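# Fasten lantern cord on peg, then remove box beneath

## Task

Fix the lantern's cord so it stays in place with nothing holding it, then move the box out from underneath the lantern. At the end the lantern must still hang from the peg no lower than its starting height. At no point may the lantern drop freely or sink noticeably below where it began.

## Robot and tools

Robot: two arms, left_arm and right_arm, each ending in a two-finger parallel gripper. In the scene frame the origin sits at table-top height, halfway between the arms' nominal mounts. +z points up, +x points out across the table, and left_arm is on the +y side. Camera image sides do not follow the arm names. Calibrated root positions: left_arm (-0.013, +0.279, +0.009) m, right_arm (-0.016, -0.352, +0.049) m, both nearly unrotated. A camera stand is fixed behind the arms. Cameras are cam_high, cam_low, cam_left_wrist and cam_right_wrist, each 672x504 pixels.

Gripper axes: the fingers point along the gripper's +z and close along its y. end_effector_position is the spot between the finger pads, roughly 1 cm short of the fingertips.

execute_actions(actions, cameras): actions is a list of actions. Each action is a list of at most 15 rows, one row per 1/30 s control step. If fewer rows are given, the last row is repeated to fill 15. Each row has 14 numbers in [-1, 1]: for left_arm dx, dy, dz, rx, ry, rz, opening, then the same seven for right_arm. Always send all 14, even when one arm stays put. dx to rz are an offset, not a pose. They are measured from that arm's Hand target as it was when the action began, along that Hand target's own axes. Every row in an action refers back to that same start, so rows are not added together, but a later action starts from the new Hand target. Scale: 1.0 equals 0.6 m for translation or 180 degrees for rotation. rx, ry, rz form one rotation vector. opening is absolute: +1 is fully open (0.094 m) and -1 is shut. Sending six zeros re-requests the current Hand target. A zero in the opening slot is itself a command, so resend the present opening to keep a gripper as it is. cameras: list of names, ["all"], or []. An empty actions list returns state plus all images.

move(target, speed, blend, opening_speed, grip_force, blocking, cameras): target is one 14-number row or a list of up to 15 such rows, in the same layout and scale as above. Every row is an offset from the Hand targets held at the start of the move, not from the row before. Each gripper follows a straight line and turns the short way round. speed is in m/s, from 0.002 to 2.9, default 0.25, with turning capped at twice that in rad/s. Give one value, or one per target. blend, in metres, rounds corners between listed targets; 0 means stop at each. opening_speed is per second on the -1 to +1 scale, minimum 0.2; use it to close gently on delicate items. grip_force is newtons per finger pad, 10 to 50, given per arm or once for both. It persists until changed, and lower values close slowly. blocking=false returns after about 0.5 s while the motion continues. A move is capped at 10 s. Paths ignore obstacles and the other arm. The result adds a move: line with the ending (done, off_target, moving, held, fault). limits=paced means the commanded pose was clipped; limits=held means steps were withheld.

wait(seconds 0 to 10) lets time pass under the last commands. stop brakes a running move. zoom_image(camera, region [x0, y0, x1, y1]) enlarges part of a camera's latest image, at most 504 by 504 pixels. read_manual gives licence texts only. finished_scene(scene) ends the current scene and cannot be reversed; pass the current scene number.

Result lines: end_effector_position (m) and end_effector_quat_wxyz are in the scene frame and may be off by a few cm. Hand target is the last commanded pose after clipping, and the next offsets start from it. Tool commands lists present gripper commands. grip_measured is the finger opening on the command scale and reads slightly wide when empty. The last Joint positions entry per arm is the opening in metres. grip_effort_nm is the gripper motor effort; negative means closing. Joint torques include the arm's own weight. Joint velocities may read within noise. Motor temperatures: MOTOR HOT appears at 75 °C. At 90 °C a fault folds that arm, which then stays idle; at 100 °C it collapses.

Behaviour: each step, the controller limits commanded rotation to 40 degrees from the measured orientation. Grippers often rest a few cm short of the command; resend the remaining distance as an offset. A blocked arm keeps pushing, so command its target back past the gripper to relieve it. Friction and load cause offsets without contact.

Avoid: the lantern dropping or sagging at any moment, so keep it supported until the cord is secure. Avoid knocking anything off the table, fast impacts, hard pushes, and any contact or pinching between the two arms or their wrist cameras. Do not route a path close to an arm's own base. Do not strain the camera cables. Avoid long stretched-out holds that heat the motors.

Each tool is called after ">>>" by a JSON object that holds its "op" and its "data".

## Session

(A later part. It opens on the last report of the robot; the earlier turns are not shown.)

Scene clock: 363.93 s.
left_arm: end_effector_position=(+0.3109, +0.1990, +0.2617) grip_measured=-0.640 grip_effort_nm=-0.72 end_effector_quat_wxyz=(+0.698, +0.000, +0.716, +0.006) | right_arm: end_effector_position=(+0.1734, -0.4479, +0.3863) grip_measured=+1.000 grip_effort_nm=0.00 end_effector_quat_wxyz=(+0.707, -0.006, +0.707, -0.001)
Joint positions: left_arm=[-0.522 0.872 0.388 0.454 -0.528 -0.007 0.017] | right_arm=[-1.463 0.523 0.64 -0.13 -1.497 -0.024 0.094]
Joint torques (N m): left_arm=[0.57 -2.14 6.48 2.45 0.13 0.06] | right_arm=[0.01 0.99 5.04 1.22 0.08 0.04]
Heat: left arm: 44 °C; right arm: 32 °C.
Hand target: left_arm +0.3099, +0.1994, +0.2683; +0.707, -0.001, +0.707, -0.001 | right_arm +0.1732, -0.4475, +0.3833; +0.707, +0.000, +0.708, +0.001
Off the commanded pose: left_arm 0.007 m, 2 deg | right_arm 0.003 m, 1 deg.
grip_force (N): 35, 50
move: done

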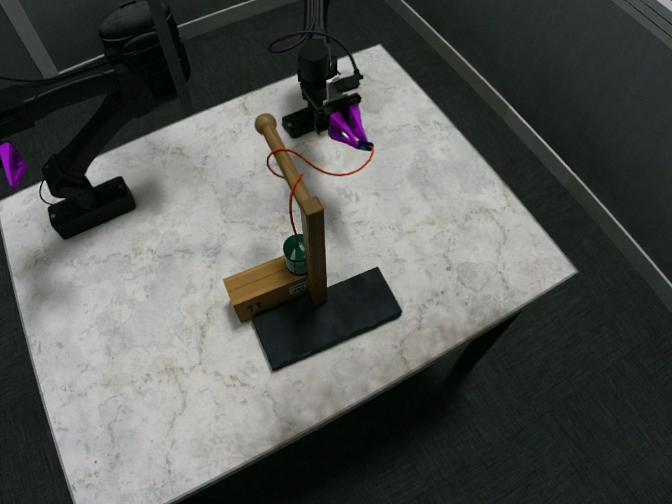

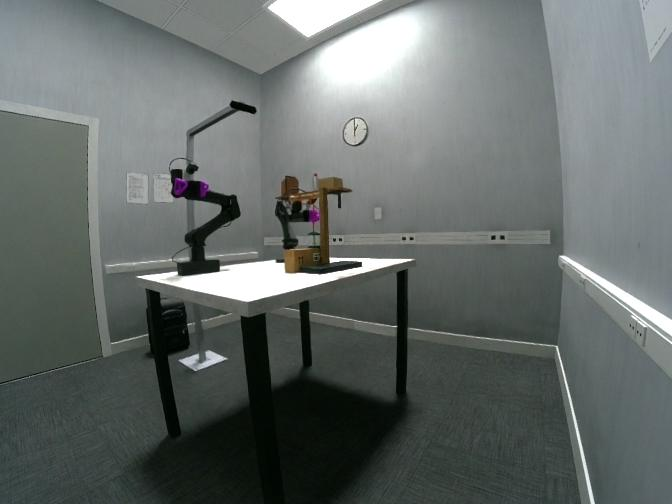

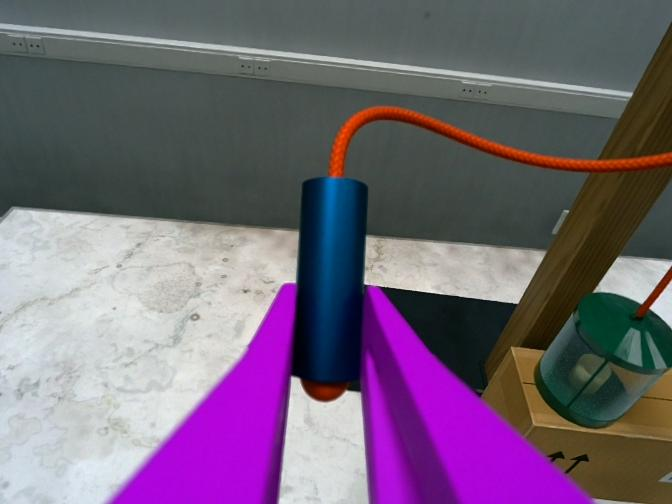

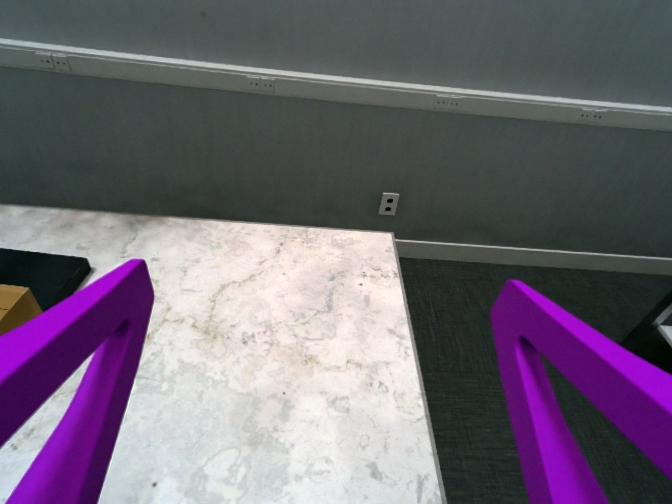

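>>> {"op": "move", "data": {"target": [0.24,0.03,0.05,0,0,0,-1,0,0,0,0,0,0,1], "speed": 0.1, "cameras": ["cam_high","cam_left_wrist"]}}

>>> {"op": "zoom_image", "data": {"camera": "cam_high", "region": [220, 80, 420, 280]}}

Scene clock: 372.40 s.
left_arm: end_effector_position=(+0.3366, +0.2179, +0.1052) grip_measured=-0.640 grip_effort_nm=-0.72 end_effector_quat_wxyz=(+0.656, +0.010, +0.754, +0.016) | right_arm: end_effector_position=(+0.1734, -0.4479, +0.3863) grip_measured=+1.000 grip_effort_nm=0.00 end_effector_quat_wxyz=(+0.707, -0.006, +0.707, -0.001)
Joint positions: left_arm=[-0.36 1.735 0.123 1.463 -0.366 -0.015 0.017] | right_arm=[-1.463 0.523 0.64 -0.13 -1.497 -0.024 0.094]
Joint torques (N m): left_arm=[0.54 -3.92 2.81 3.27 0.07 -0.07] | right_arm=[0.01 0.98 5.07 1.22 0.07 0.04]
Heat: left arm: 43 °C; right arm: 32 °C.
Hand target: left_arm +0.3398, +0.2170, +0.1242; +0.707, -0.001, +0.707, -0.001 | right_arm +0.1732, -0.4475, +0.3833; +0.707, +0.000, +0.708, +0.001
Off the commanded pose: left_arm 0.019 m, 8 deg | right_arm 0.003 m, 1 deg.
joint sent to its limit (left arm) — joint 4 (wrist pitch), upper limit. The joint targets are off in orientation, not in position.
grip_force (N): 35, 50
move: off_target (left_arm)
Images, in order (width x height): cam_high 672x504, cam_left_wrist 672x504.

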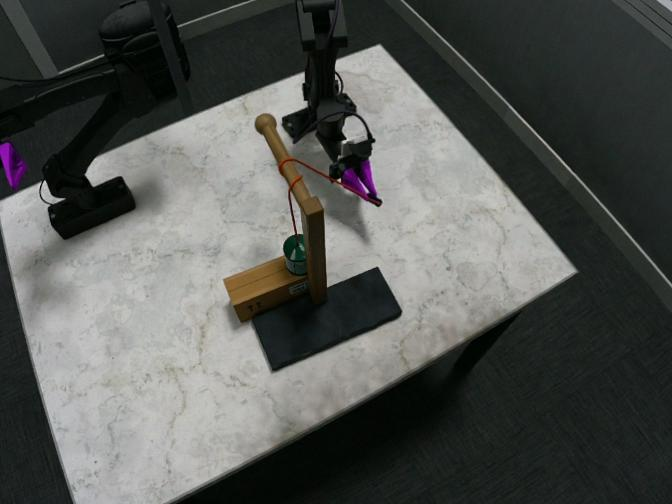

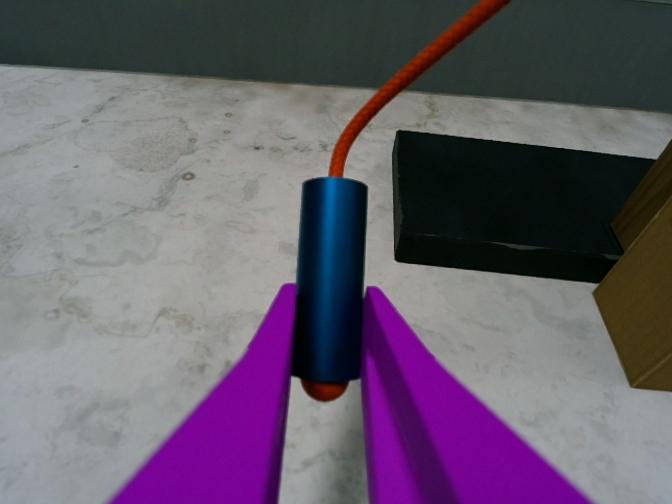

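Scaled by 2.520 from the camera's 672x504 image, which has a finer 960x720 frame.

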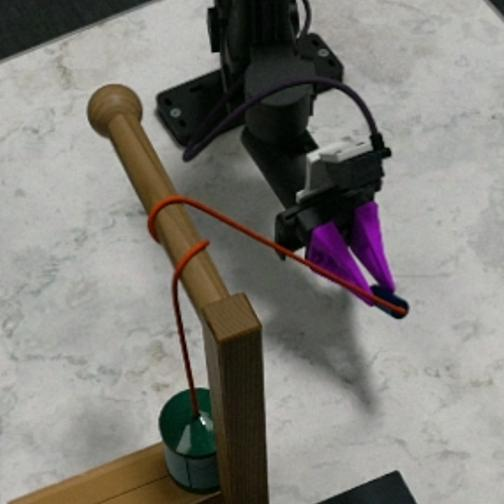

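>>> {"op": "move", "data": {"target": [[-0.01,-0.145,-0.066,0,0,0,-1,0,0,0,0,0,0,1],[0.0,-0.36,-0.1,0,0,0,-1,0,0,0,0,0,0,1],[-0.043,-0.528,-0.1,0,0,0,-1,0,0,0,0,0,0,1],[-0.26,-0.63,-0.066,0,0,0,-1,0,0,0,0,0,0,1],[-0.493,-0.585,-0.066,0,0,0,-1,0,0,0,0,0,0,1]], "speed": 0.12, "blend": [0.03,0.03,0.03,0.03,0], "cameras": ["cam_high","cam_left_wrist","cam_low"]}}

>>> {"op": "zoom_image", "data": {"camera": "cam_high", "region": [120, 80, 380, 280]}}

Scene clock: 393.03 s.
left_arm: end_effector_position=(+0.3005, -0.1406, +0.3959) grip_measured=-0.640 grip_effort_nm=-0.72 end_effector_quat_wxyz=(+0.701, +0.019, +0.712, +0.023) | right_arm: end_effector_position=(+0.1734, -0.4479, +0.3863) grip_measured=+1.000 grip_effort_nm=0.00 end_effector_quat_wxyz=(+0.707, -0.006, +0.707, -0.001)
Joint positions: left_arm=[-1.267 1.962 1.845 0.063 -1.271 0.008 0.017] | right_arm=[-1.463 0.523 0.64 -0.13 -1.497 -0.024 0.094]
Joint torques (N m): left_arm=[0.53 -13.23 9.2 1.8 0.09 -0.08] | right_arm=[0.01 0.99 5.05 1.22 0.07 0.04]
Motor temperatures (°C): left_arm=[22 32 42 44 23 23 24] | right_arm=[24 25 32 27 21 21 25]
Heat: left arm: 44 °C; right arm: 32 °C.
Hand target: left_arm +0.3005, -0.1333, +0.4208; +0.707, -0.001, +0.707, -0.001 | right_arm +0.1732, -0.4475, +0.3833; +0.707, +0.000, +0.708, +0.001
Off the commanded pose: left_arm 0.026 m, 4 deg | right_arm 0.003 m, 1 deg.
grip_force (N): 35, 50
move: off_target (left_arm)
Images, in order (width x height): cam_high 672x504, cam_low 672x504, cam_left_wrist 672x504.

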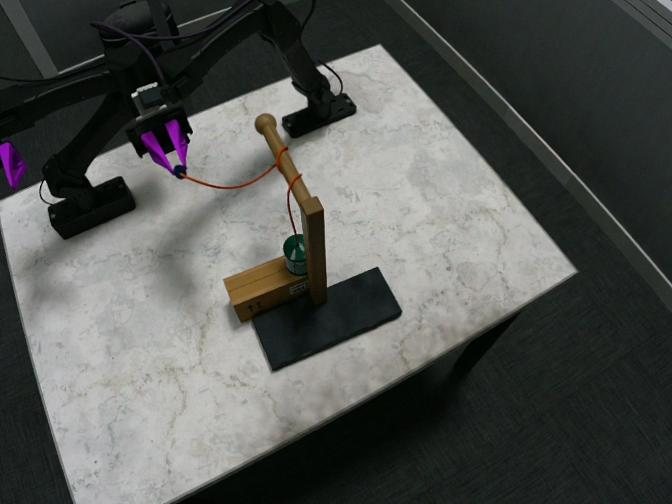

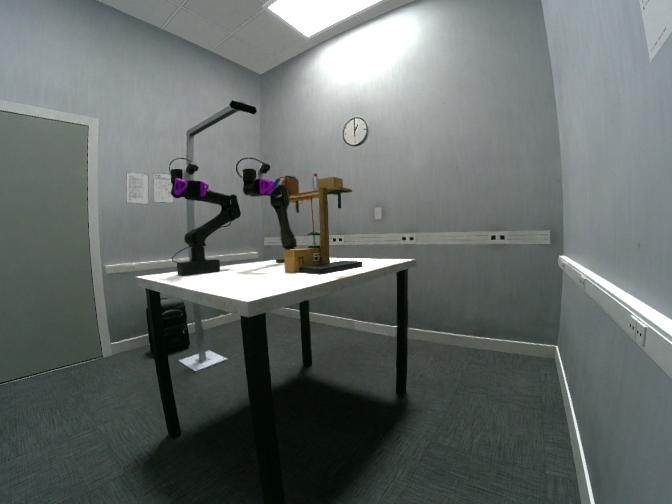

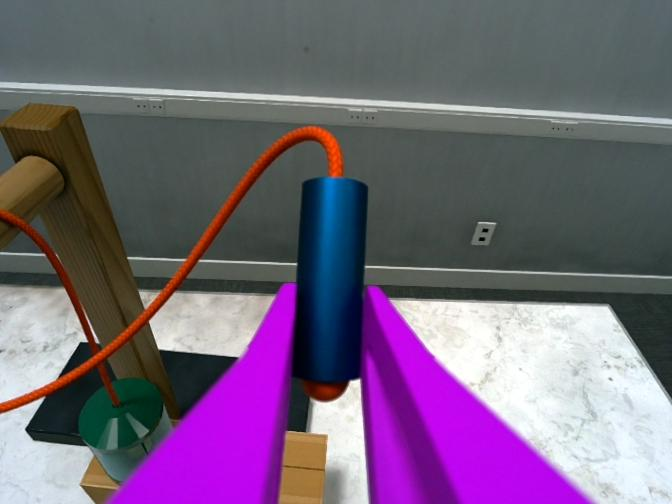

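Scaled by 1.938 from the camera's 672x504 image, which has a finer 960x720 frame.

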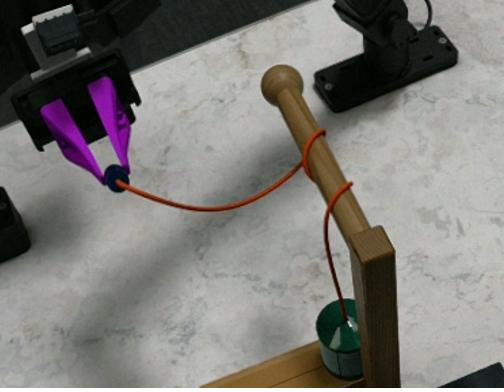

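>>> {"op": "move", "data": {"target": [[-0.149,0.089,0.0075,0,0,0,-1,0,0,0,0,0,0,1],[-0.157,0.239,0.024,0,0,0,-1,0,0,0,0,0,0,1],[0.001,0.439,0.0325,0,0,0,-1,0,0,0,0,0,0,1],[0.285,0.475,0.05,0,0,0,-1,0,0,0,0,0,0,1]], "speed": 0.12, "blend": [0.03,0.04,0.03,0], "cameras": ["cam_high","cam_left_wrist"]}}

>>> {"op": "zoom_image", "data": {"camera": "cam_high", "region": [220, 80, 420, 280]}}

Scene clock: 407.23 s.
left_arm: end_effector_position=(+0.3293, +0.1517, +0.2489) grip_measured=-0.640 grip_effort_nm=-0.72 end_effector_quat_wxyz=(+0.704, -0.002, +0.710, +0.003) | right_arm: end_effector_position=(+0.1734, -0.4479, +0.3863) grip_measured=+1.000 grip_effort_nm=0.00 end_effector_quat_wxyz=(+0.707, -0.006, +0.707, -0.001)
Joint positions: left_arm=[-0.675 1.156 0.429 0.716 -0.681 -0.006 0.017] | right_arm=[-1.463 0.523 0.64 -0.13 -1.497 -0.024 0.094]
Joint torques (N m): left_arm=[0.46 -2.36 6 2.37 0.12 0.04] | right_arm=[-0.01 0.99 5.05 1.22 0.08 0.03]
Heat: left arm: 43 °C; right arm: 31 °C.
Hand target: left_arm +0.3303, +0.1513, +0.2491; +0.707, -0.001, +0.707, -0.001 | right_arm +0.1732, -0.4475, +0.3833; +0.707, +0.000, +0.708, +0.001
Off the commanded pose: left_arm 0.001 m, 1 deg | right_arm 0.003 m, 1 deg.
grip_force (N): 35, 50
move: done
Images, in order (width x height): cam_high 672x504, cam_left_wrist 672x504.

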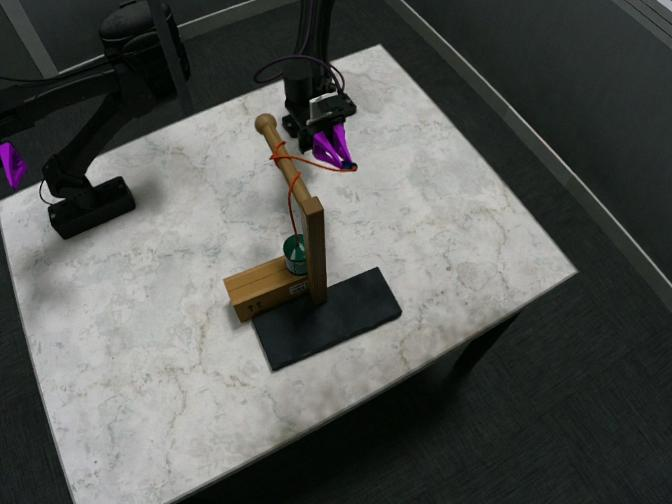

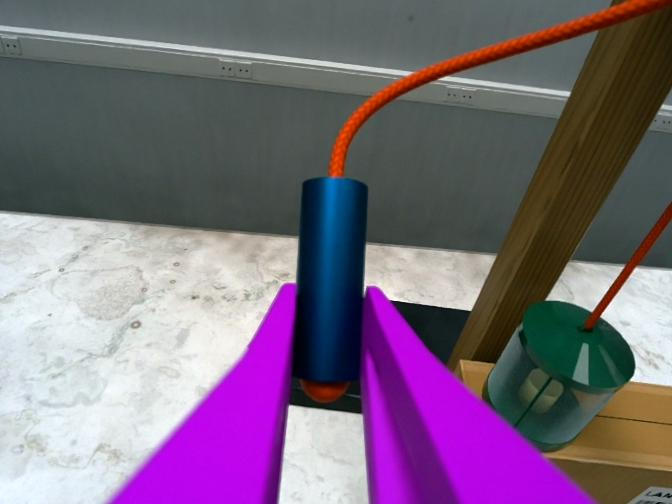

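Scaled by 2.520 from the camera's 672x504 image, which has a finer 960x720 frame.

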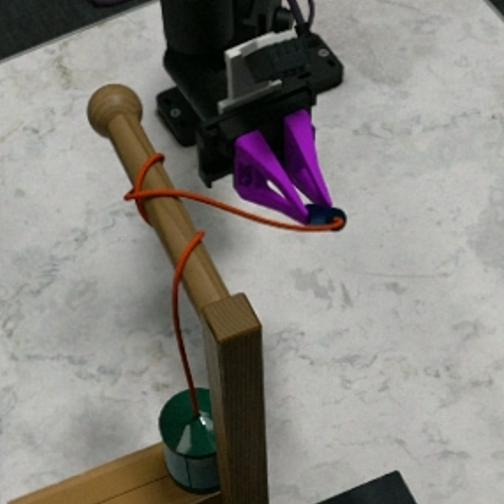

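>>> {"op": "move", "data": {"target": [0.1,0.06,0.02,0,0,0,-1,0,0,0,0,0,0,1], "speed": 0.06, "cameras": ["cam_high","cam_left_wrist"]}}

>>> {"op": "zoom_image", "data": {"camera": "cam_high", "region": [220, 80, 420, 280]}}

Scene clock: 417.00 s.
left_arm: end_effector_position=(+0.3427, +0.1813, +0.1952) grip_measured=-0.640 grip_effort_nm=-0.72 end_effector_quat_wxyz=(+0.711, +0.002, +0.703, -0.010) | right_arm: end_effector_position=(+0.1734, -0.4479, +0.3863) grip_measured=+1.000 grip_effort_nm=0.00 end_effector_quat_wxyz=(+0.707, -0.006, +0.707, -0.001)
Joint positions: left_arm=[-0.499 1.373 0.254 1.133 -0.479 -0.005 0.017] | right_arm=[-1.463 0.523 0.64 -0.13 -1.497 -0.024 0.094]
Joint torques (N m): left_arm=[1.01 -2.91 4.26 2.28 -0.1 0.04] | right_arm=[0.01 0.98 5.05 1.22 0.07 0.04]
Heat: left arm: 43 °C; right arm: 31 °C.
Hand target: left_arm +0.3422, +0.1872, +0.1890; +0.707, -0.001, +0.707, -0.001 | right_arm +0.1732, -0.4475, +0.3833; +0.707, +0.000, +0.708, +0.001
Off the commanded pose: left_arm 0.009 m, 1 deg | right_arm 0.003 m, 1 deg.
grip_force (N): 35, 50
move: done
Images, in order (width x height): cam_high 672x504, cam_left_wrist 672x504.

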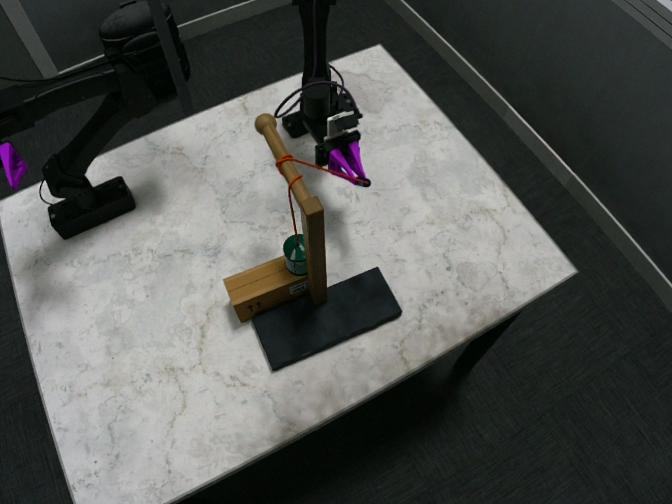

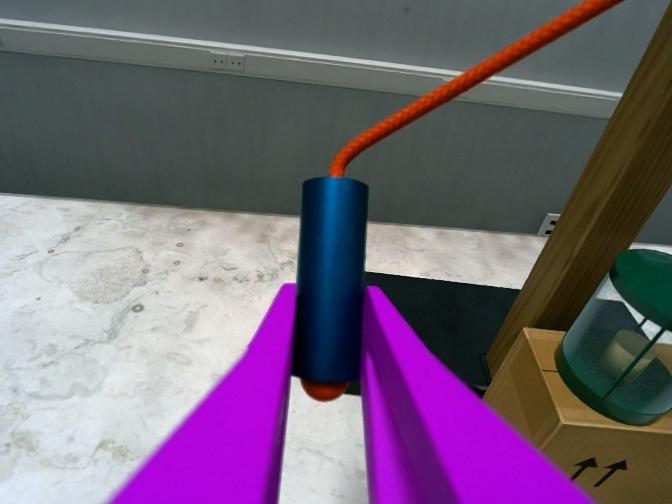

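Scaled by 2.520 from the camera's 672x504 image, which has a finer 960x720 frame.

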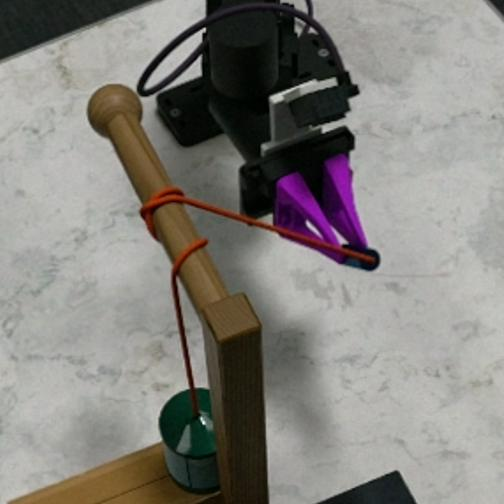

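>>> {"op": "move", "data": {"target": [0,0,0,0,0,0,-1,0.264,0.4725,0.33,-0.4167,0,0,-0.2], "speed": 0.15, "cameras": ["cam_high","cam_left_wrist","cam_right_wrist"]}}

Scene clock: 451.37 s.
left_arm: end_effector_position=(+0.3427, +0.1813, +0.1953) grip_measured=-0.640 grip_effort_nm=-0.72 end_effector_quat_wxyz=(+0.712, +0.002, +0.703, -0.010) | right_arm: end_effector_position=(+0.3674, -0.1667, +0.2231) grip_measured=-0.197 grip_effort_nm=-0.15 end_effector_quat_wxyz=(+0.560, -0.425, +0.568, +0.429)
Joint positions: left_arm=[-0.499 1.373 0.254 1.134 -0.479 -0.005 0.017] | right_arm=[0.057 1.886 0.774 1.093 -1.265 -0.006 0.038]
Joint torques (N m): left_arm=[1.03 -2.92 4.23 2.28 -0.1 0.04] | right_arm=[0.62 -7.09 6.42 1.53 -0.07 0.03]
Heat: left arm: 43 °C; right arm: 31 °C.
Hand target: left_arm +0.3422, +0.1872, +0.1891; +0.707, -0.001, +0.707, -0.001 | right_arm +0.3707, -0.1638, +0.2248; +0.560, -0.430, +0.561, +0.431
Off the commanded pose: left_arm 0.009 m, 1 deg | right_arm 0.005 m, 1 deg.
grip_force (N): 35, 50
move: done
Images, in order (width x height): cam_high 672x504, cam_left_wrist 672x504, cam_right_wrist 672x504.

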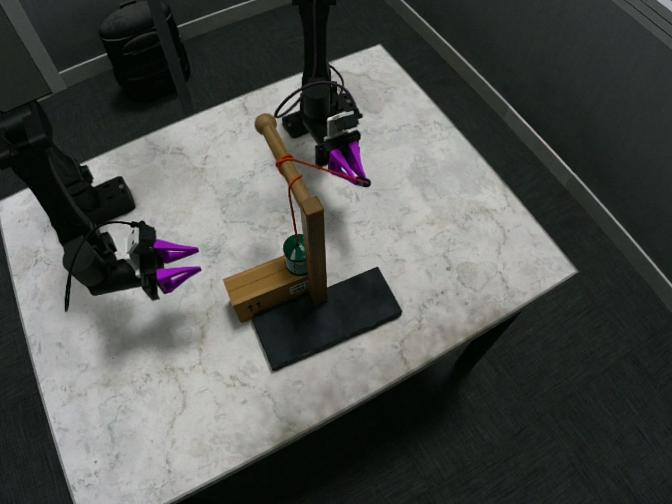

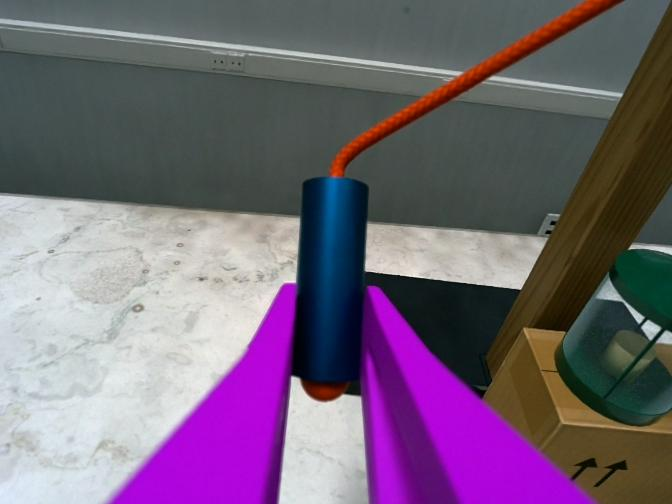

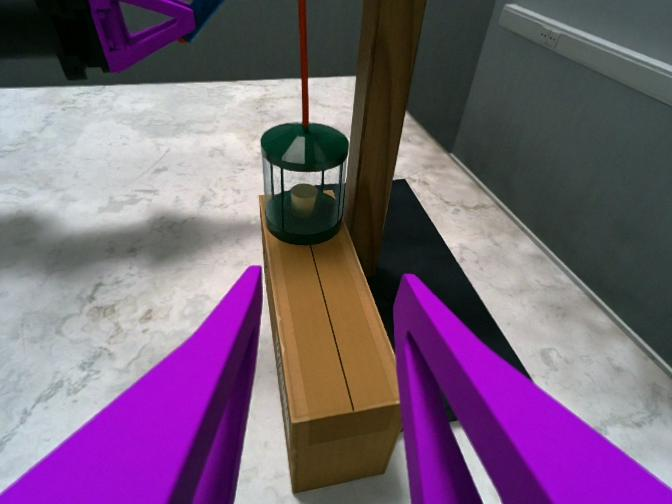

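>>> {"op": "move", "data": {"target": [0,0,0,0,0,0,-1,0,0.012,0.13,0,0,0,-0.2], "speed": 0.1, "cameras": ["cam_high","cam_low","cam_right_wrist"]}}

>>> {"op": "zoom_image", "data": {"camera": "cam_low", "region": [210, 150, 380, 290]}}

Scene clock: 476.97 s.
left_arm: end_effector_position=(+0.3427, +0.1813, +0.1953) grip_measured=-0.640 grip_effort_nm=-0.72 end_effector_quat_wxyz=(+0.712, +0.002, +0.703, -0.010) | right_arm: end_effector_position=(+0.3776, -0.0891, +0.2291) grip_measured=-0.197 grip_effort_nm=-0.15 end_effector_quat_wxyz=(+0.567, -0.435, +0.553, +0.428)
Joint positions: left_arm=[-0.499 1.373 0.254 1.134 -0.479 -0.005 0.017] | right_arm=[0.272 1.953 0.881 1.093 -1.068 -0.002 0.038]
Joint torques (N m): left_arm=[0.99 -2.8 4.25 2.28 -0.1 0.03] | right_arm=[0.39 -7.8 6.74 1.33 0.11 0.04]
Heat: left arm: 44 °C; right arm: 32 °C.
Hand target: left_arm +0.3422, +0.1872, +0.1891; +0.707, -0.001, +0.707, -0.001 | right_arm +0.3839, -0.0865, +0.2249; +0.561, -0.430, +0.561, +0.431
Off the commanded pose: left_arm 0.009 m, 1 deg | right_arm 0.008 m, 1 deg.
grip_force (N): 35, 50
move: done
Images, in order (width x height): cam_high 672x504, cam_low 672x504, cam_right_wrist 672x504.

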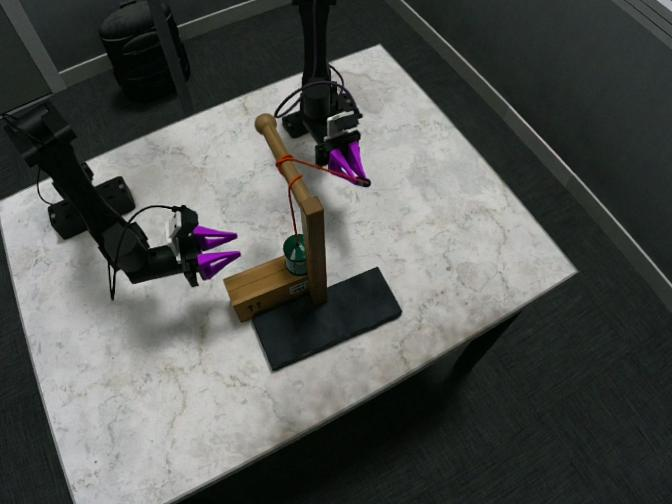

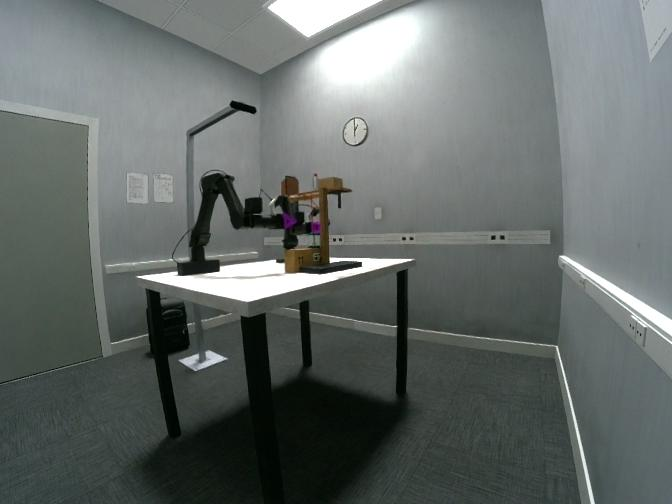

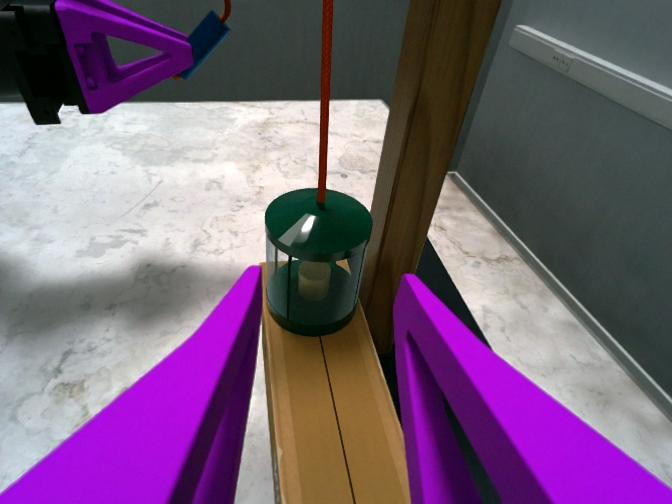

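Scaled by 2.965 from the camera's 672x504 image, which has a finer 960x720 frame.

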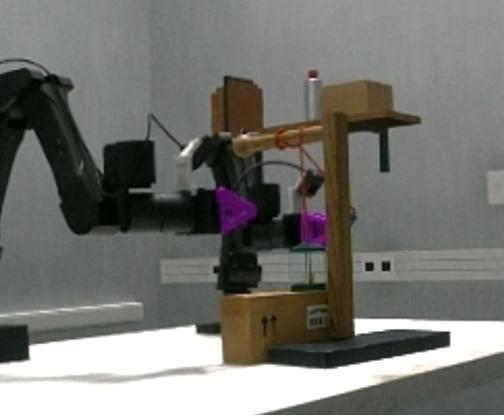

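>>> {"op": "move", "data": {"target": [0,0,0,0,0,0,-1,0,-0.012,0.12,0,0,0,-0.2], "speed": 0.08, "cameras": ["cam_high","cam_low","cam_right_wrist"]}}

>>> {"op": "zoom_image", "data": {"camera": "cam_low", "region": [260, 160, 360, 280]}}

>>> {"op": "zoom_image", "data": {"camera": "cam_high", "region": [180, 120, 380, 320]}}

Scene clock: 493.00 s.
left_arm: end_effector_position=(+0.3427, +0.1813, +0.1953) grip_measured=-0.640 grip_effort_nm=-0.72 end_effector_quat_wxyz=(+0.712, +0.002, +0.703, -0.010) | right_arm: end_effector_position=(+0.4041, -0.0233, +0.2311) grip_measured=-0.197 grip_effort_nm=-0.15 end_effector_quat_wxyz=(+0.569, -0.434, +0.552, +0.429)
Joint positions: left_arm=[-0.499 1.373 0.254 1.134 -0.479 -0.005 0.017] | right_arm=[0.415 2.079 1.094 1.008 -0.923 -0.002 0.038]
Joint torques (N m): left_arm=[0.95 -2.88 4.25 2.28 -0.1 0.04] | right_arm=[0.57 -9.14 7.21 1.41 0.09 0.04]
Heat: left arm: 44 °C; right arm: 32 °C.
Hand target: left_arm +0.3422, +0.1872, +0.1891; +0.707, -0.001, +0.707, -0.001 | right_arm +0.4096, -0.0189, +0.2250; +0.561, -0.430, +0.561, +0.431
Off the commanded pose: left_arm 0.009 m, 1 deg | right_arm 0.009 m, 1 deg.
grip_force (N): 35, 50
move: done
Images, in order (width x height): cam_high 672x504, cam_low 672x504, cam_right_wrist 672x504.

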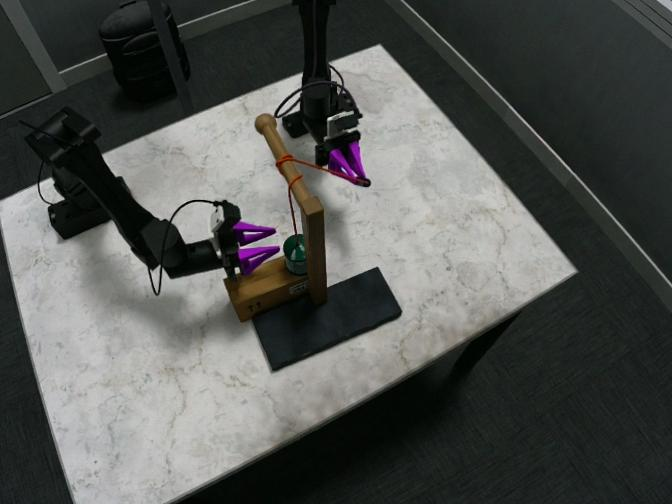

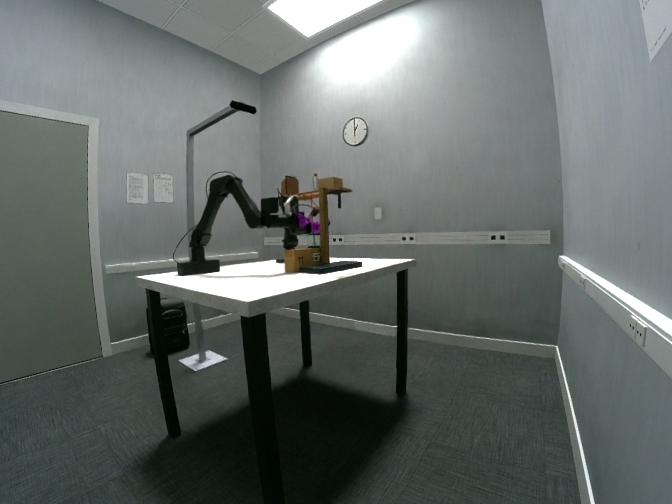

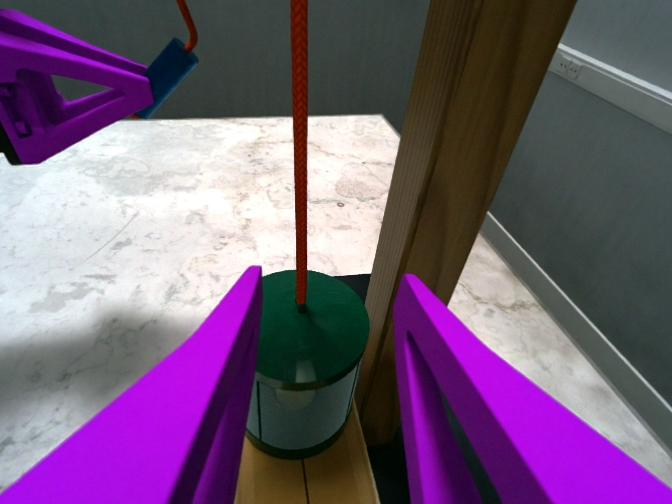

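Scaled by 4.200 from the camera's 672x504 image, which has a finer 960x720 frame.

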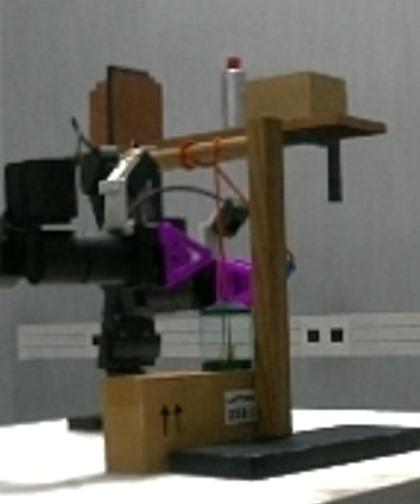

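Scaled by 2.520 from the camera's 672x504 image, which has a finer 960x720 frame.

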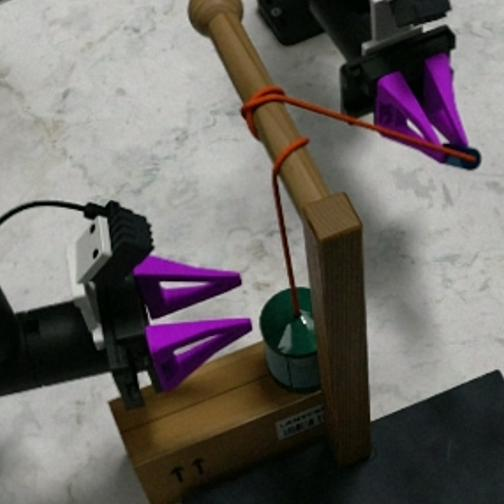

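>>> {"op": "move", "data": {"target": [0,0,0,0,0,0,-1,0.015,0.007,0.065,0,0,0,-0.4], "speed": 0.06, "cameras": ["cam_high","cam_right_wrist"]}}

>>> {"op": "zoom_image", "data": {"camera": "cam_high", "region": [180, 120, 380, 320]}}

Scene clock: 508.97 s.
left_arm: end_effector_position=(+0.3427, +0.1813, +0.1953) grip_measured=-0.640 grip_effort_nm=-0.72 end_effector_quat_wxyz=(+0.712, +0.002, +0.703, -0.010) | right_arm: end_effector_position=(+0.4108, +0.0149, +0.2228) grip_measured=-0.397 grip_effort_nm=-0.15 end_effector_quat_wxyz=(+0.569, -0.433, +0.552, +0.429)
Joint positions: left_arm=[-0.499 1.373 0.254 1.134 -0.479 -0.005 0.017] | right_arm=[0.492 2.164 1.196 0.99 -0.846 -0.002 0.028]
Joint torques (N m): left_arm=[1.01 -2.88 4.23 2.27 -0.1 0.04] | right_arm=[0.59 -9.91 7.34 1.45 0.08 0.03]
Heat: left arm: 45 °C; right arm: 32 °C.
Hand target: left_arm +0.3422, +0.1872, +0.1891; +0.707, -0.001, +0.707, -0.001 | right_arm +0.4155, +0.0199, +0.2159; +0.561, -0.430, +0.561, +0.431
Off the commanded pose: left_arm 0.009 m, 1 deg | right_arm 0.010 m, 1 deg.
grip_force (N): 35, 50
move: done
Images, in order (width x height): cam_high 672x504, cam_right_wrist 672x504.

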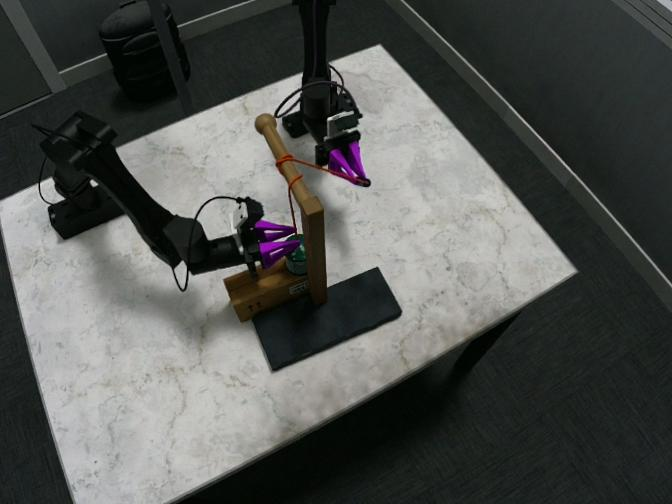

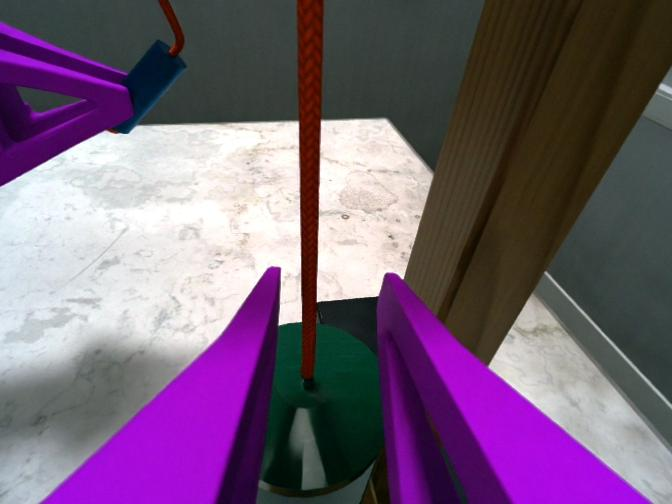

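Scaled by 2.520 from the camera's 672x504 image, which has a finer 960x720 frame.

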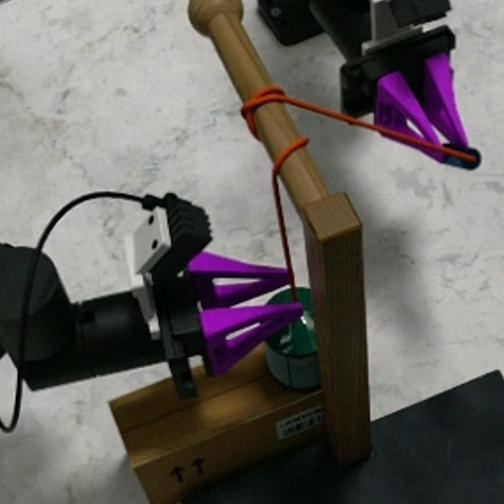

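>>> {"op": "move", "data": {"target": [[0,0,0,0,0,0,-1,0,0.002,0.033,0,0,0,-0.4],[0,0,0,0,0,0,-1,0,0.002,0.033,0,0,0,-1]], "speed": 0.05, "opening_speed": 0.5, "cameras": ["cam_high","cam_right_wrist"]}}

>>> {"op": "zoom_image", "data": {"camera": "cam_high", "region": [180, 120, 380, 320]}}

Scene clock: 519.17 s.
left_arm: end_effector_position=(+0.3427, +0.1813, +0.1953) grip_measured=-0.640 grip_effort_nm=-0.72 end_effector_quat_wxyz=(+0.712, +0.002, +0.703, -0.010) | right_arm: end_effector_position=(+0.4147, +0.0345, +0.2237) grip_measured=-0.940 grip_effort_nm=-0.97 end_effector_quat_wxyz=(+0.569, -0.433, +0.552, +0.429)
Joint positions: left_arm=[-0.499 1.373 0.254 1.134 -0.479 -0.005 0.017] | right_arm=[0.528 2.199 1.262 0.96 -0.81 -0.002 0.003]
Joint torques (N m): left_arm=[0.99 -2.88 4.22 2.28 -0.11 0.04] | right_arm=[0.51 -10.24 7.53 1.47 0.09 0.03]
Motor temperatures (°C): left_arm=[22 29 39 45 23 23 24] | right_arm=[24 30 33 27 21 21 25]
Heat: left arm: 45 °C; right arm: 33 °C.
Hand target: left_arm +0.3422, +0.1872, +0.1891; +0.707, -0.001, +0.707, -0.001 | right_arm +0.4194, +0.0394, +0.2161; +0.561, -0.430, +0.561, +0.431
Off the commanded pose: left_arm 0.009 m, 1 deg | right_arm 0.010 m, 1 deg.
grip_force (N): 35, 50
move: done
Images, in order (width x height): cam_high 672x504, cam_right_wrist 672x504.

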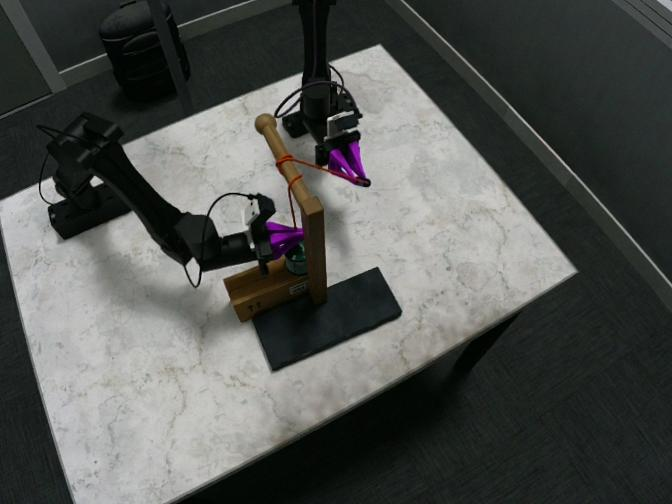

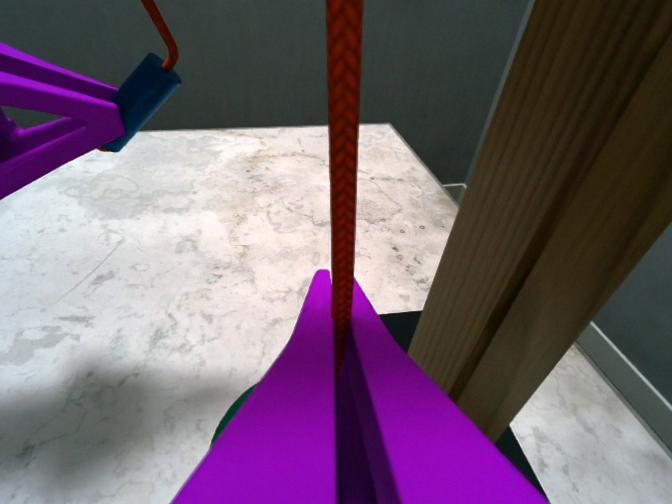

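Scaled by 2.520 from the camera's 672x504 image, which has a finer 960x720 frame.

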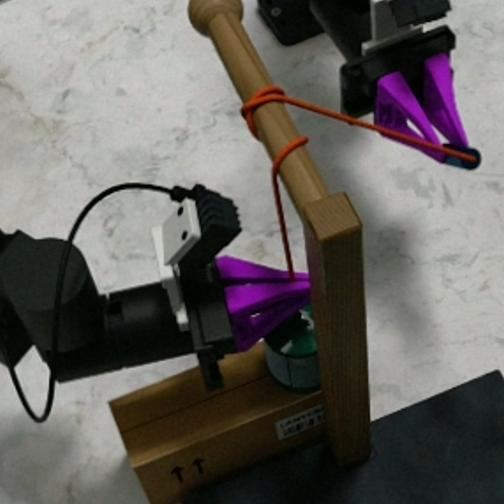

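>>> {"op": "move", "data": {"target": [0,0,0,0,0,0,-1,-0.063,0,0,0,0,0,-1], "speed": 0.04, "cameras": ["cam_high","cam_right_wrist"]}}

>>> {"op": "zoom_image", "data": {"camera": "cam_high", "region": [180, 120, 380, 320]}}

Scene clock: 530.23 s.
left_arm: end_effector_position=(+0.3427, +0.1813, +0.1953) grip_measured=-0.640 grip_effort_nm=-0.72 end_effector_quat_wxyz=(+0.712, +0.002, +0.703, -0.010) | right_arm: end_effector_position=(+0.4173, +0.0359, +0.2231) grip_measured=-0.942 grip_effort_nm=-1.03 end_effector_quat_wxyz=(+0.542, -0.428, +0.579, +0.434)
Joint positions: left_arm=[-0.499 1.373 0.254 1.134 -0.479 -0.005 0.017] | right_arm=[0.528 2.175 1.291 0.83 -0.81 0 0.003]
Joint torques (N m): left_arm=[0.96 -2.89 4.21 2.27 -0.09 0.04] | right_arm=[0.51 -15.54 8.1 1.58 0.05 0.03]
Heat: left arm: 45 °C; right arm: 33 °C.
Hand target: left_arm +0.3422, +0.1872, +0.1891; +0.707, -0.001, +0.707, -0.001 | right_arm +0.4195, +0.0393, +0.2537; +0.561, -0.430, +0.561, +0.431
Off the commanded pose: left_arm 0.009 m, 1 deg | right_arm 0.031 m, 3 deg.
grip_force (N): 35, 50
move: off_target (right_arm)
Images, in order (width x height): cam_high 672x504, cam_right_wrist 672x504.

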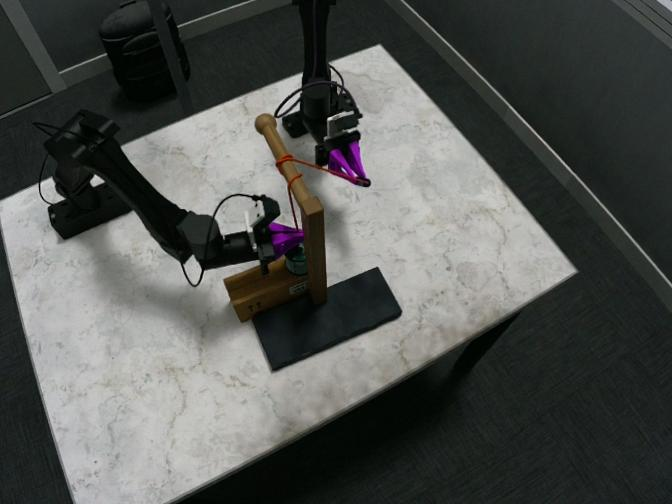

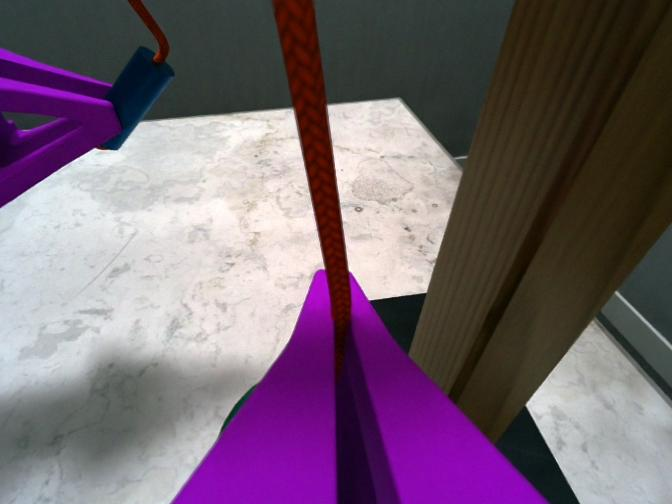

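Scaled by 2.520 from the camera's 672x504 image, which has a finer 960x720 frame.

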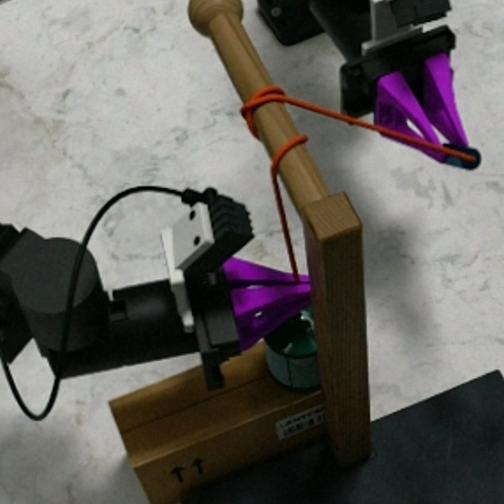

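>>> {"op": "wait", "data": {"seconds": 0.1, "cameras": ["cam_low","cam_left_wrist"]}}

>>> {"op": "zoom_image", "data": {"camera": "cam_low", "region": [260, 170, 350, 260]}}

Scene clock: 538.93 s.
left_arm: end_effector_position=(+0.3427, +0.1813, +0.1953) grip_measured=-0.640 grip_effort_nm=-0.72 end_effector_quat_wxyz=(+0.712, +0.002, +0.703, -0.010) | right_arm: end_effector_position=(+0.4173, +0.0359, +0.2233) grip_measured=-0.942 grip_effort_nm=-1.03 end_effector_quat_wxyz=(+0.542, -0.428, +0.579, +0.434)
Joint positions: left_arm=[-0.499 1.373 0.254 1.134 -0.479 -0.005 0.017] | right_arm=[0.528 2.174 1.291 0.83 -0.81 0 0.003]
Joint torques (N m): left_arm=[0.96 -2.88 4.22 2.27 -0.1 0.05] | right_arm=[0.5 -15.54 8.06 1.57 0.05 0.03]
Heat: left arm: 45 °C; right arm: 34 °C.
Hand target: left_arm +0.3422, +0.1872, +0.1891; +0.707, -0.001, +0.707, -0.001 | right_arm +0.4195, +0.0393, +0.2538; +0.561, -0.430, +0.561, +0.431
Tool commands: left_gripper/opening=-1.0 right_gripper/opening=-1.0
Off the commanded pose: left_arm 0.009 m, 1 deg | right_arm 0.031 m, 3 deg.
grip_force (N): 35, 50
wait: 0.10 s; at rest from the start
Images, in order (width x height): cam_low 672x504, cam_left_wrist 672x504.

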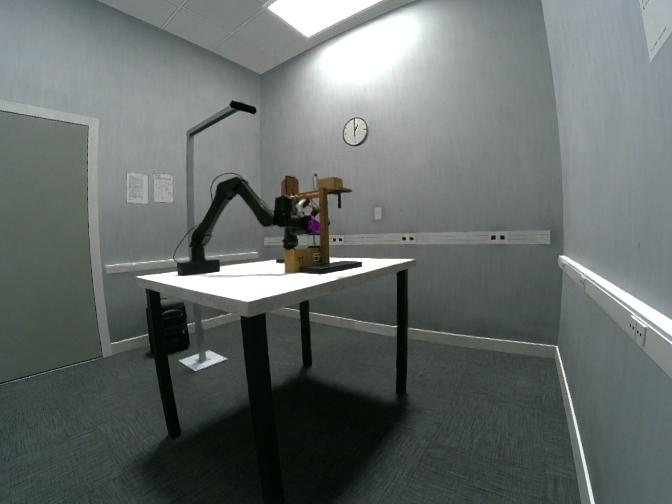

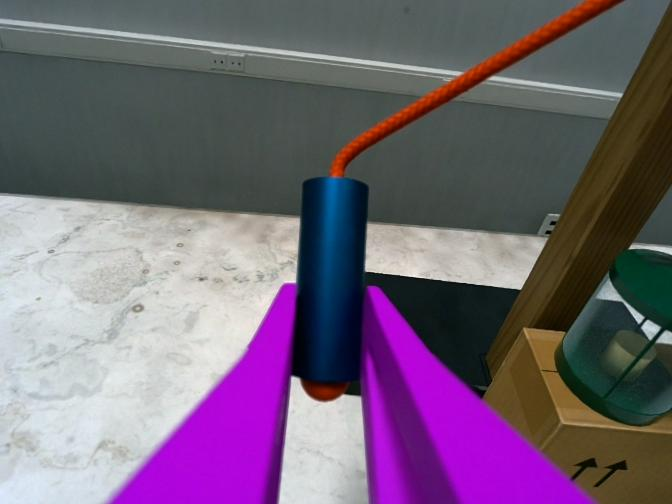

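Scaled by 5.600 from the camera's 672x504 image, which has a finer 960x720 frame.

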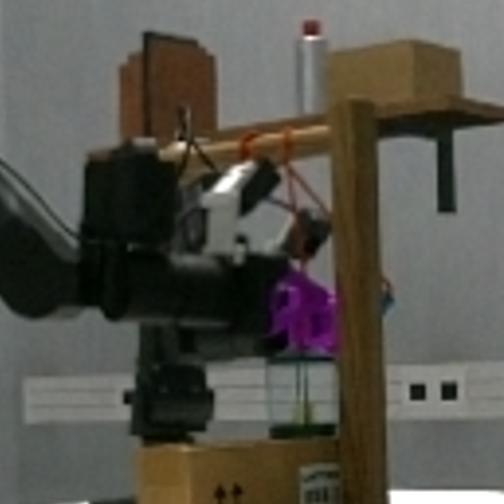

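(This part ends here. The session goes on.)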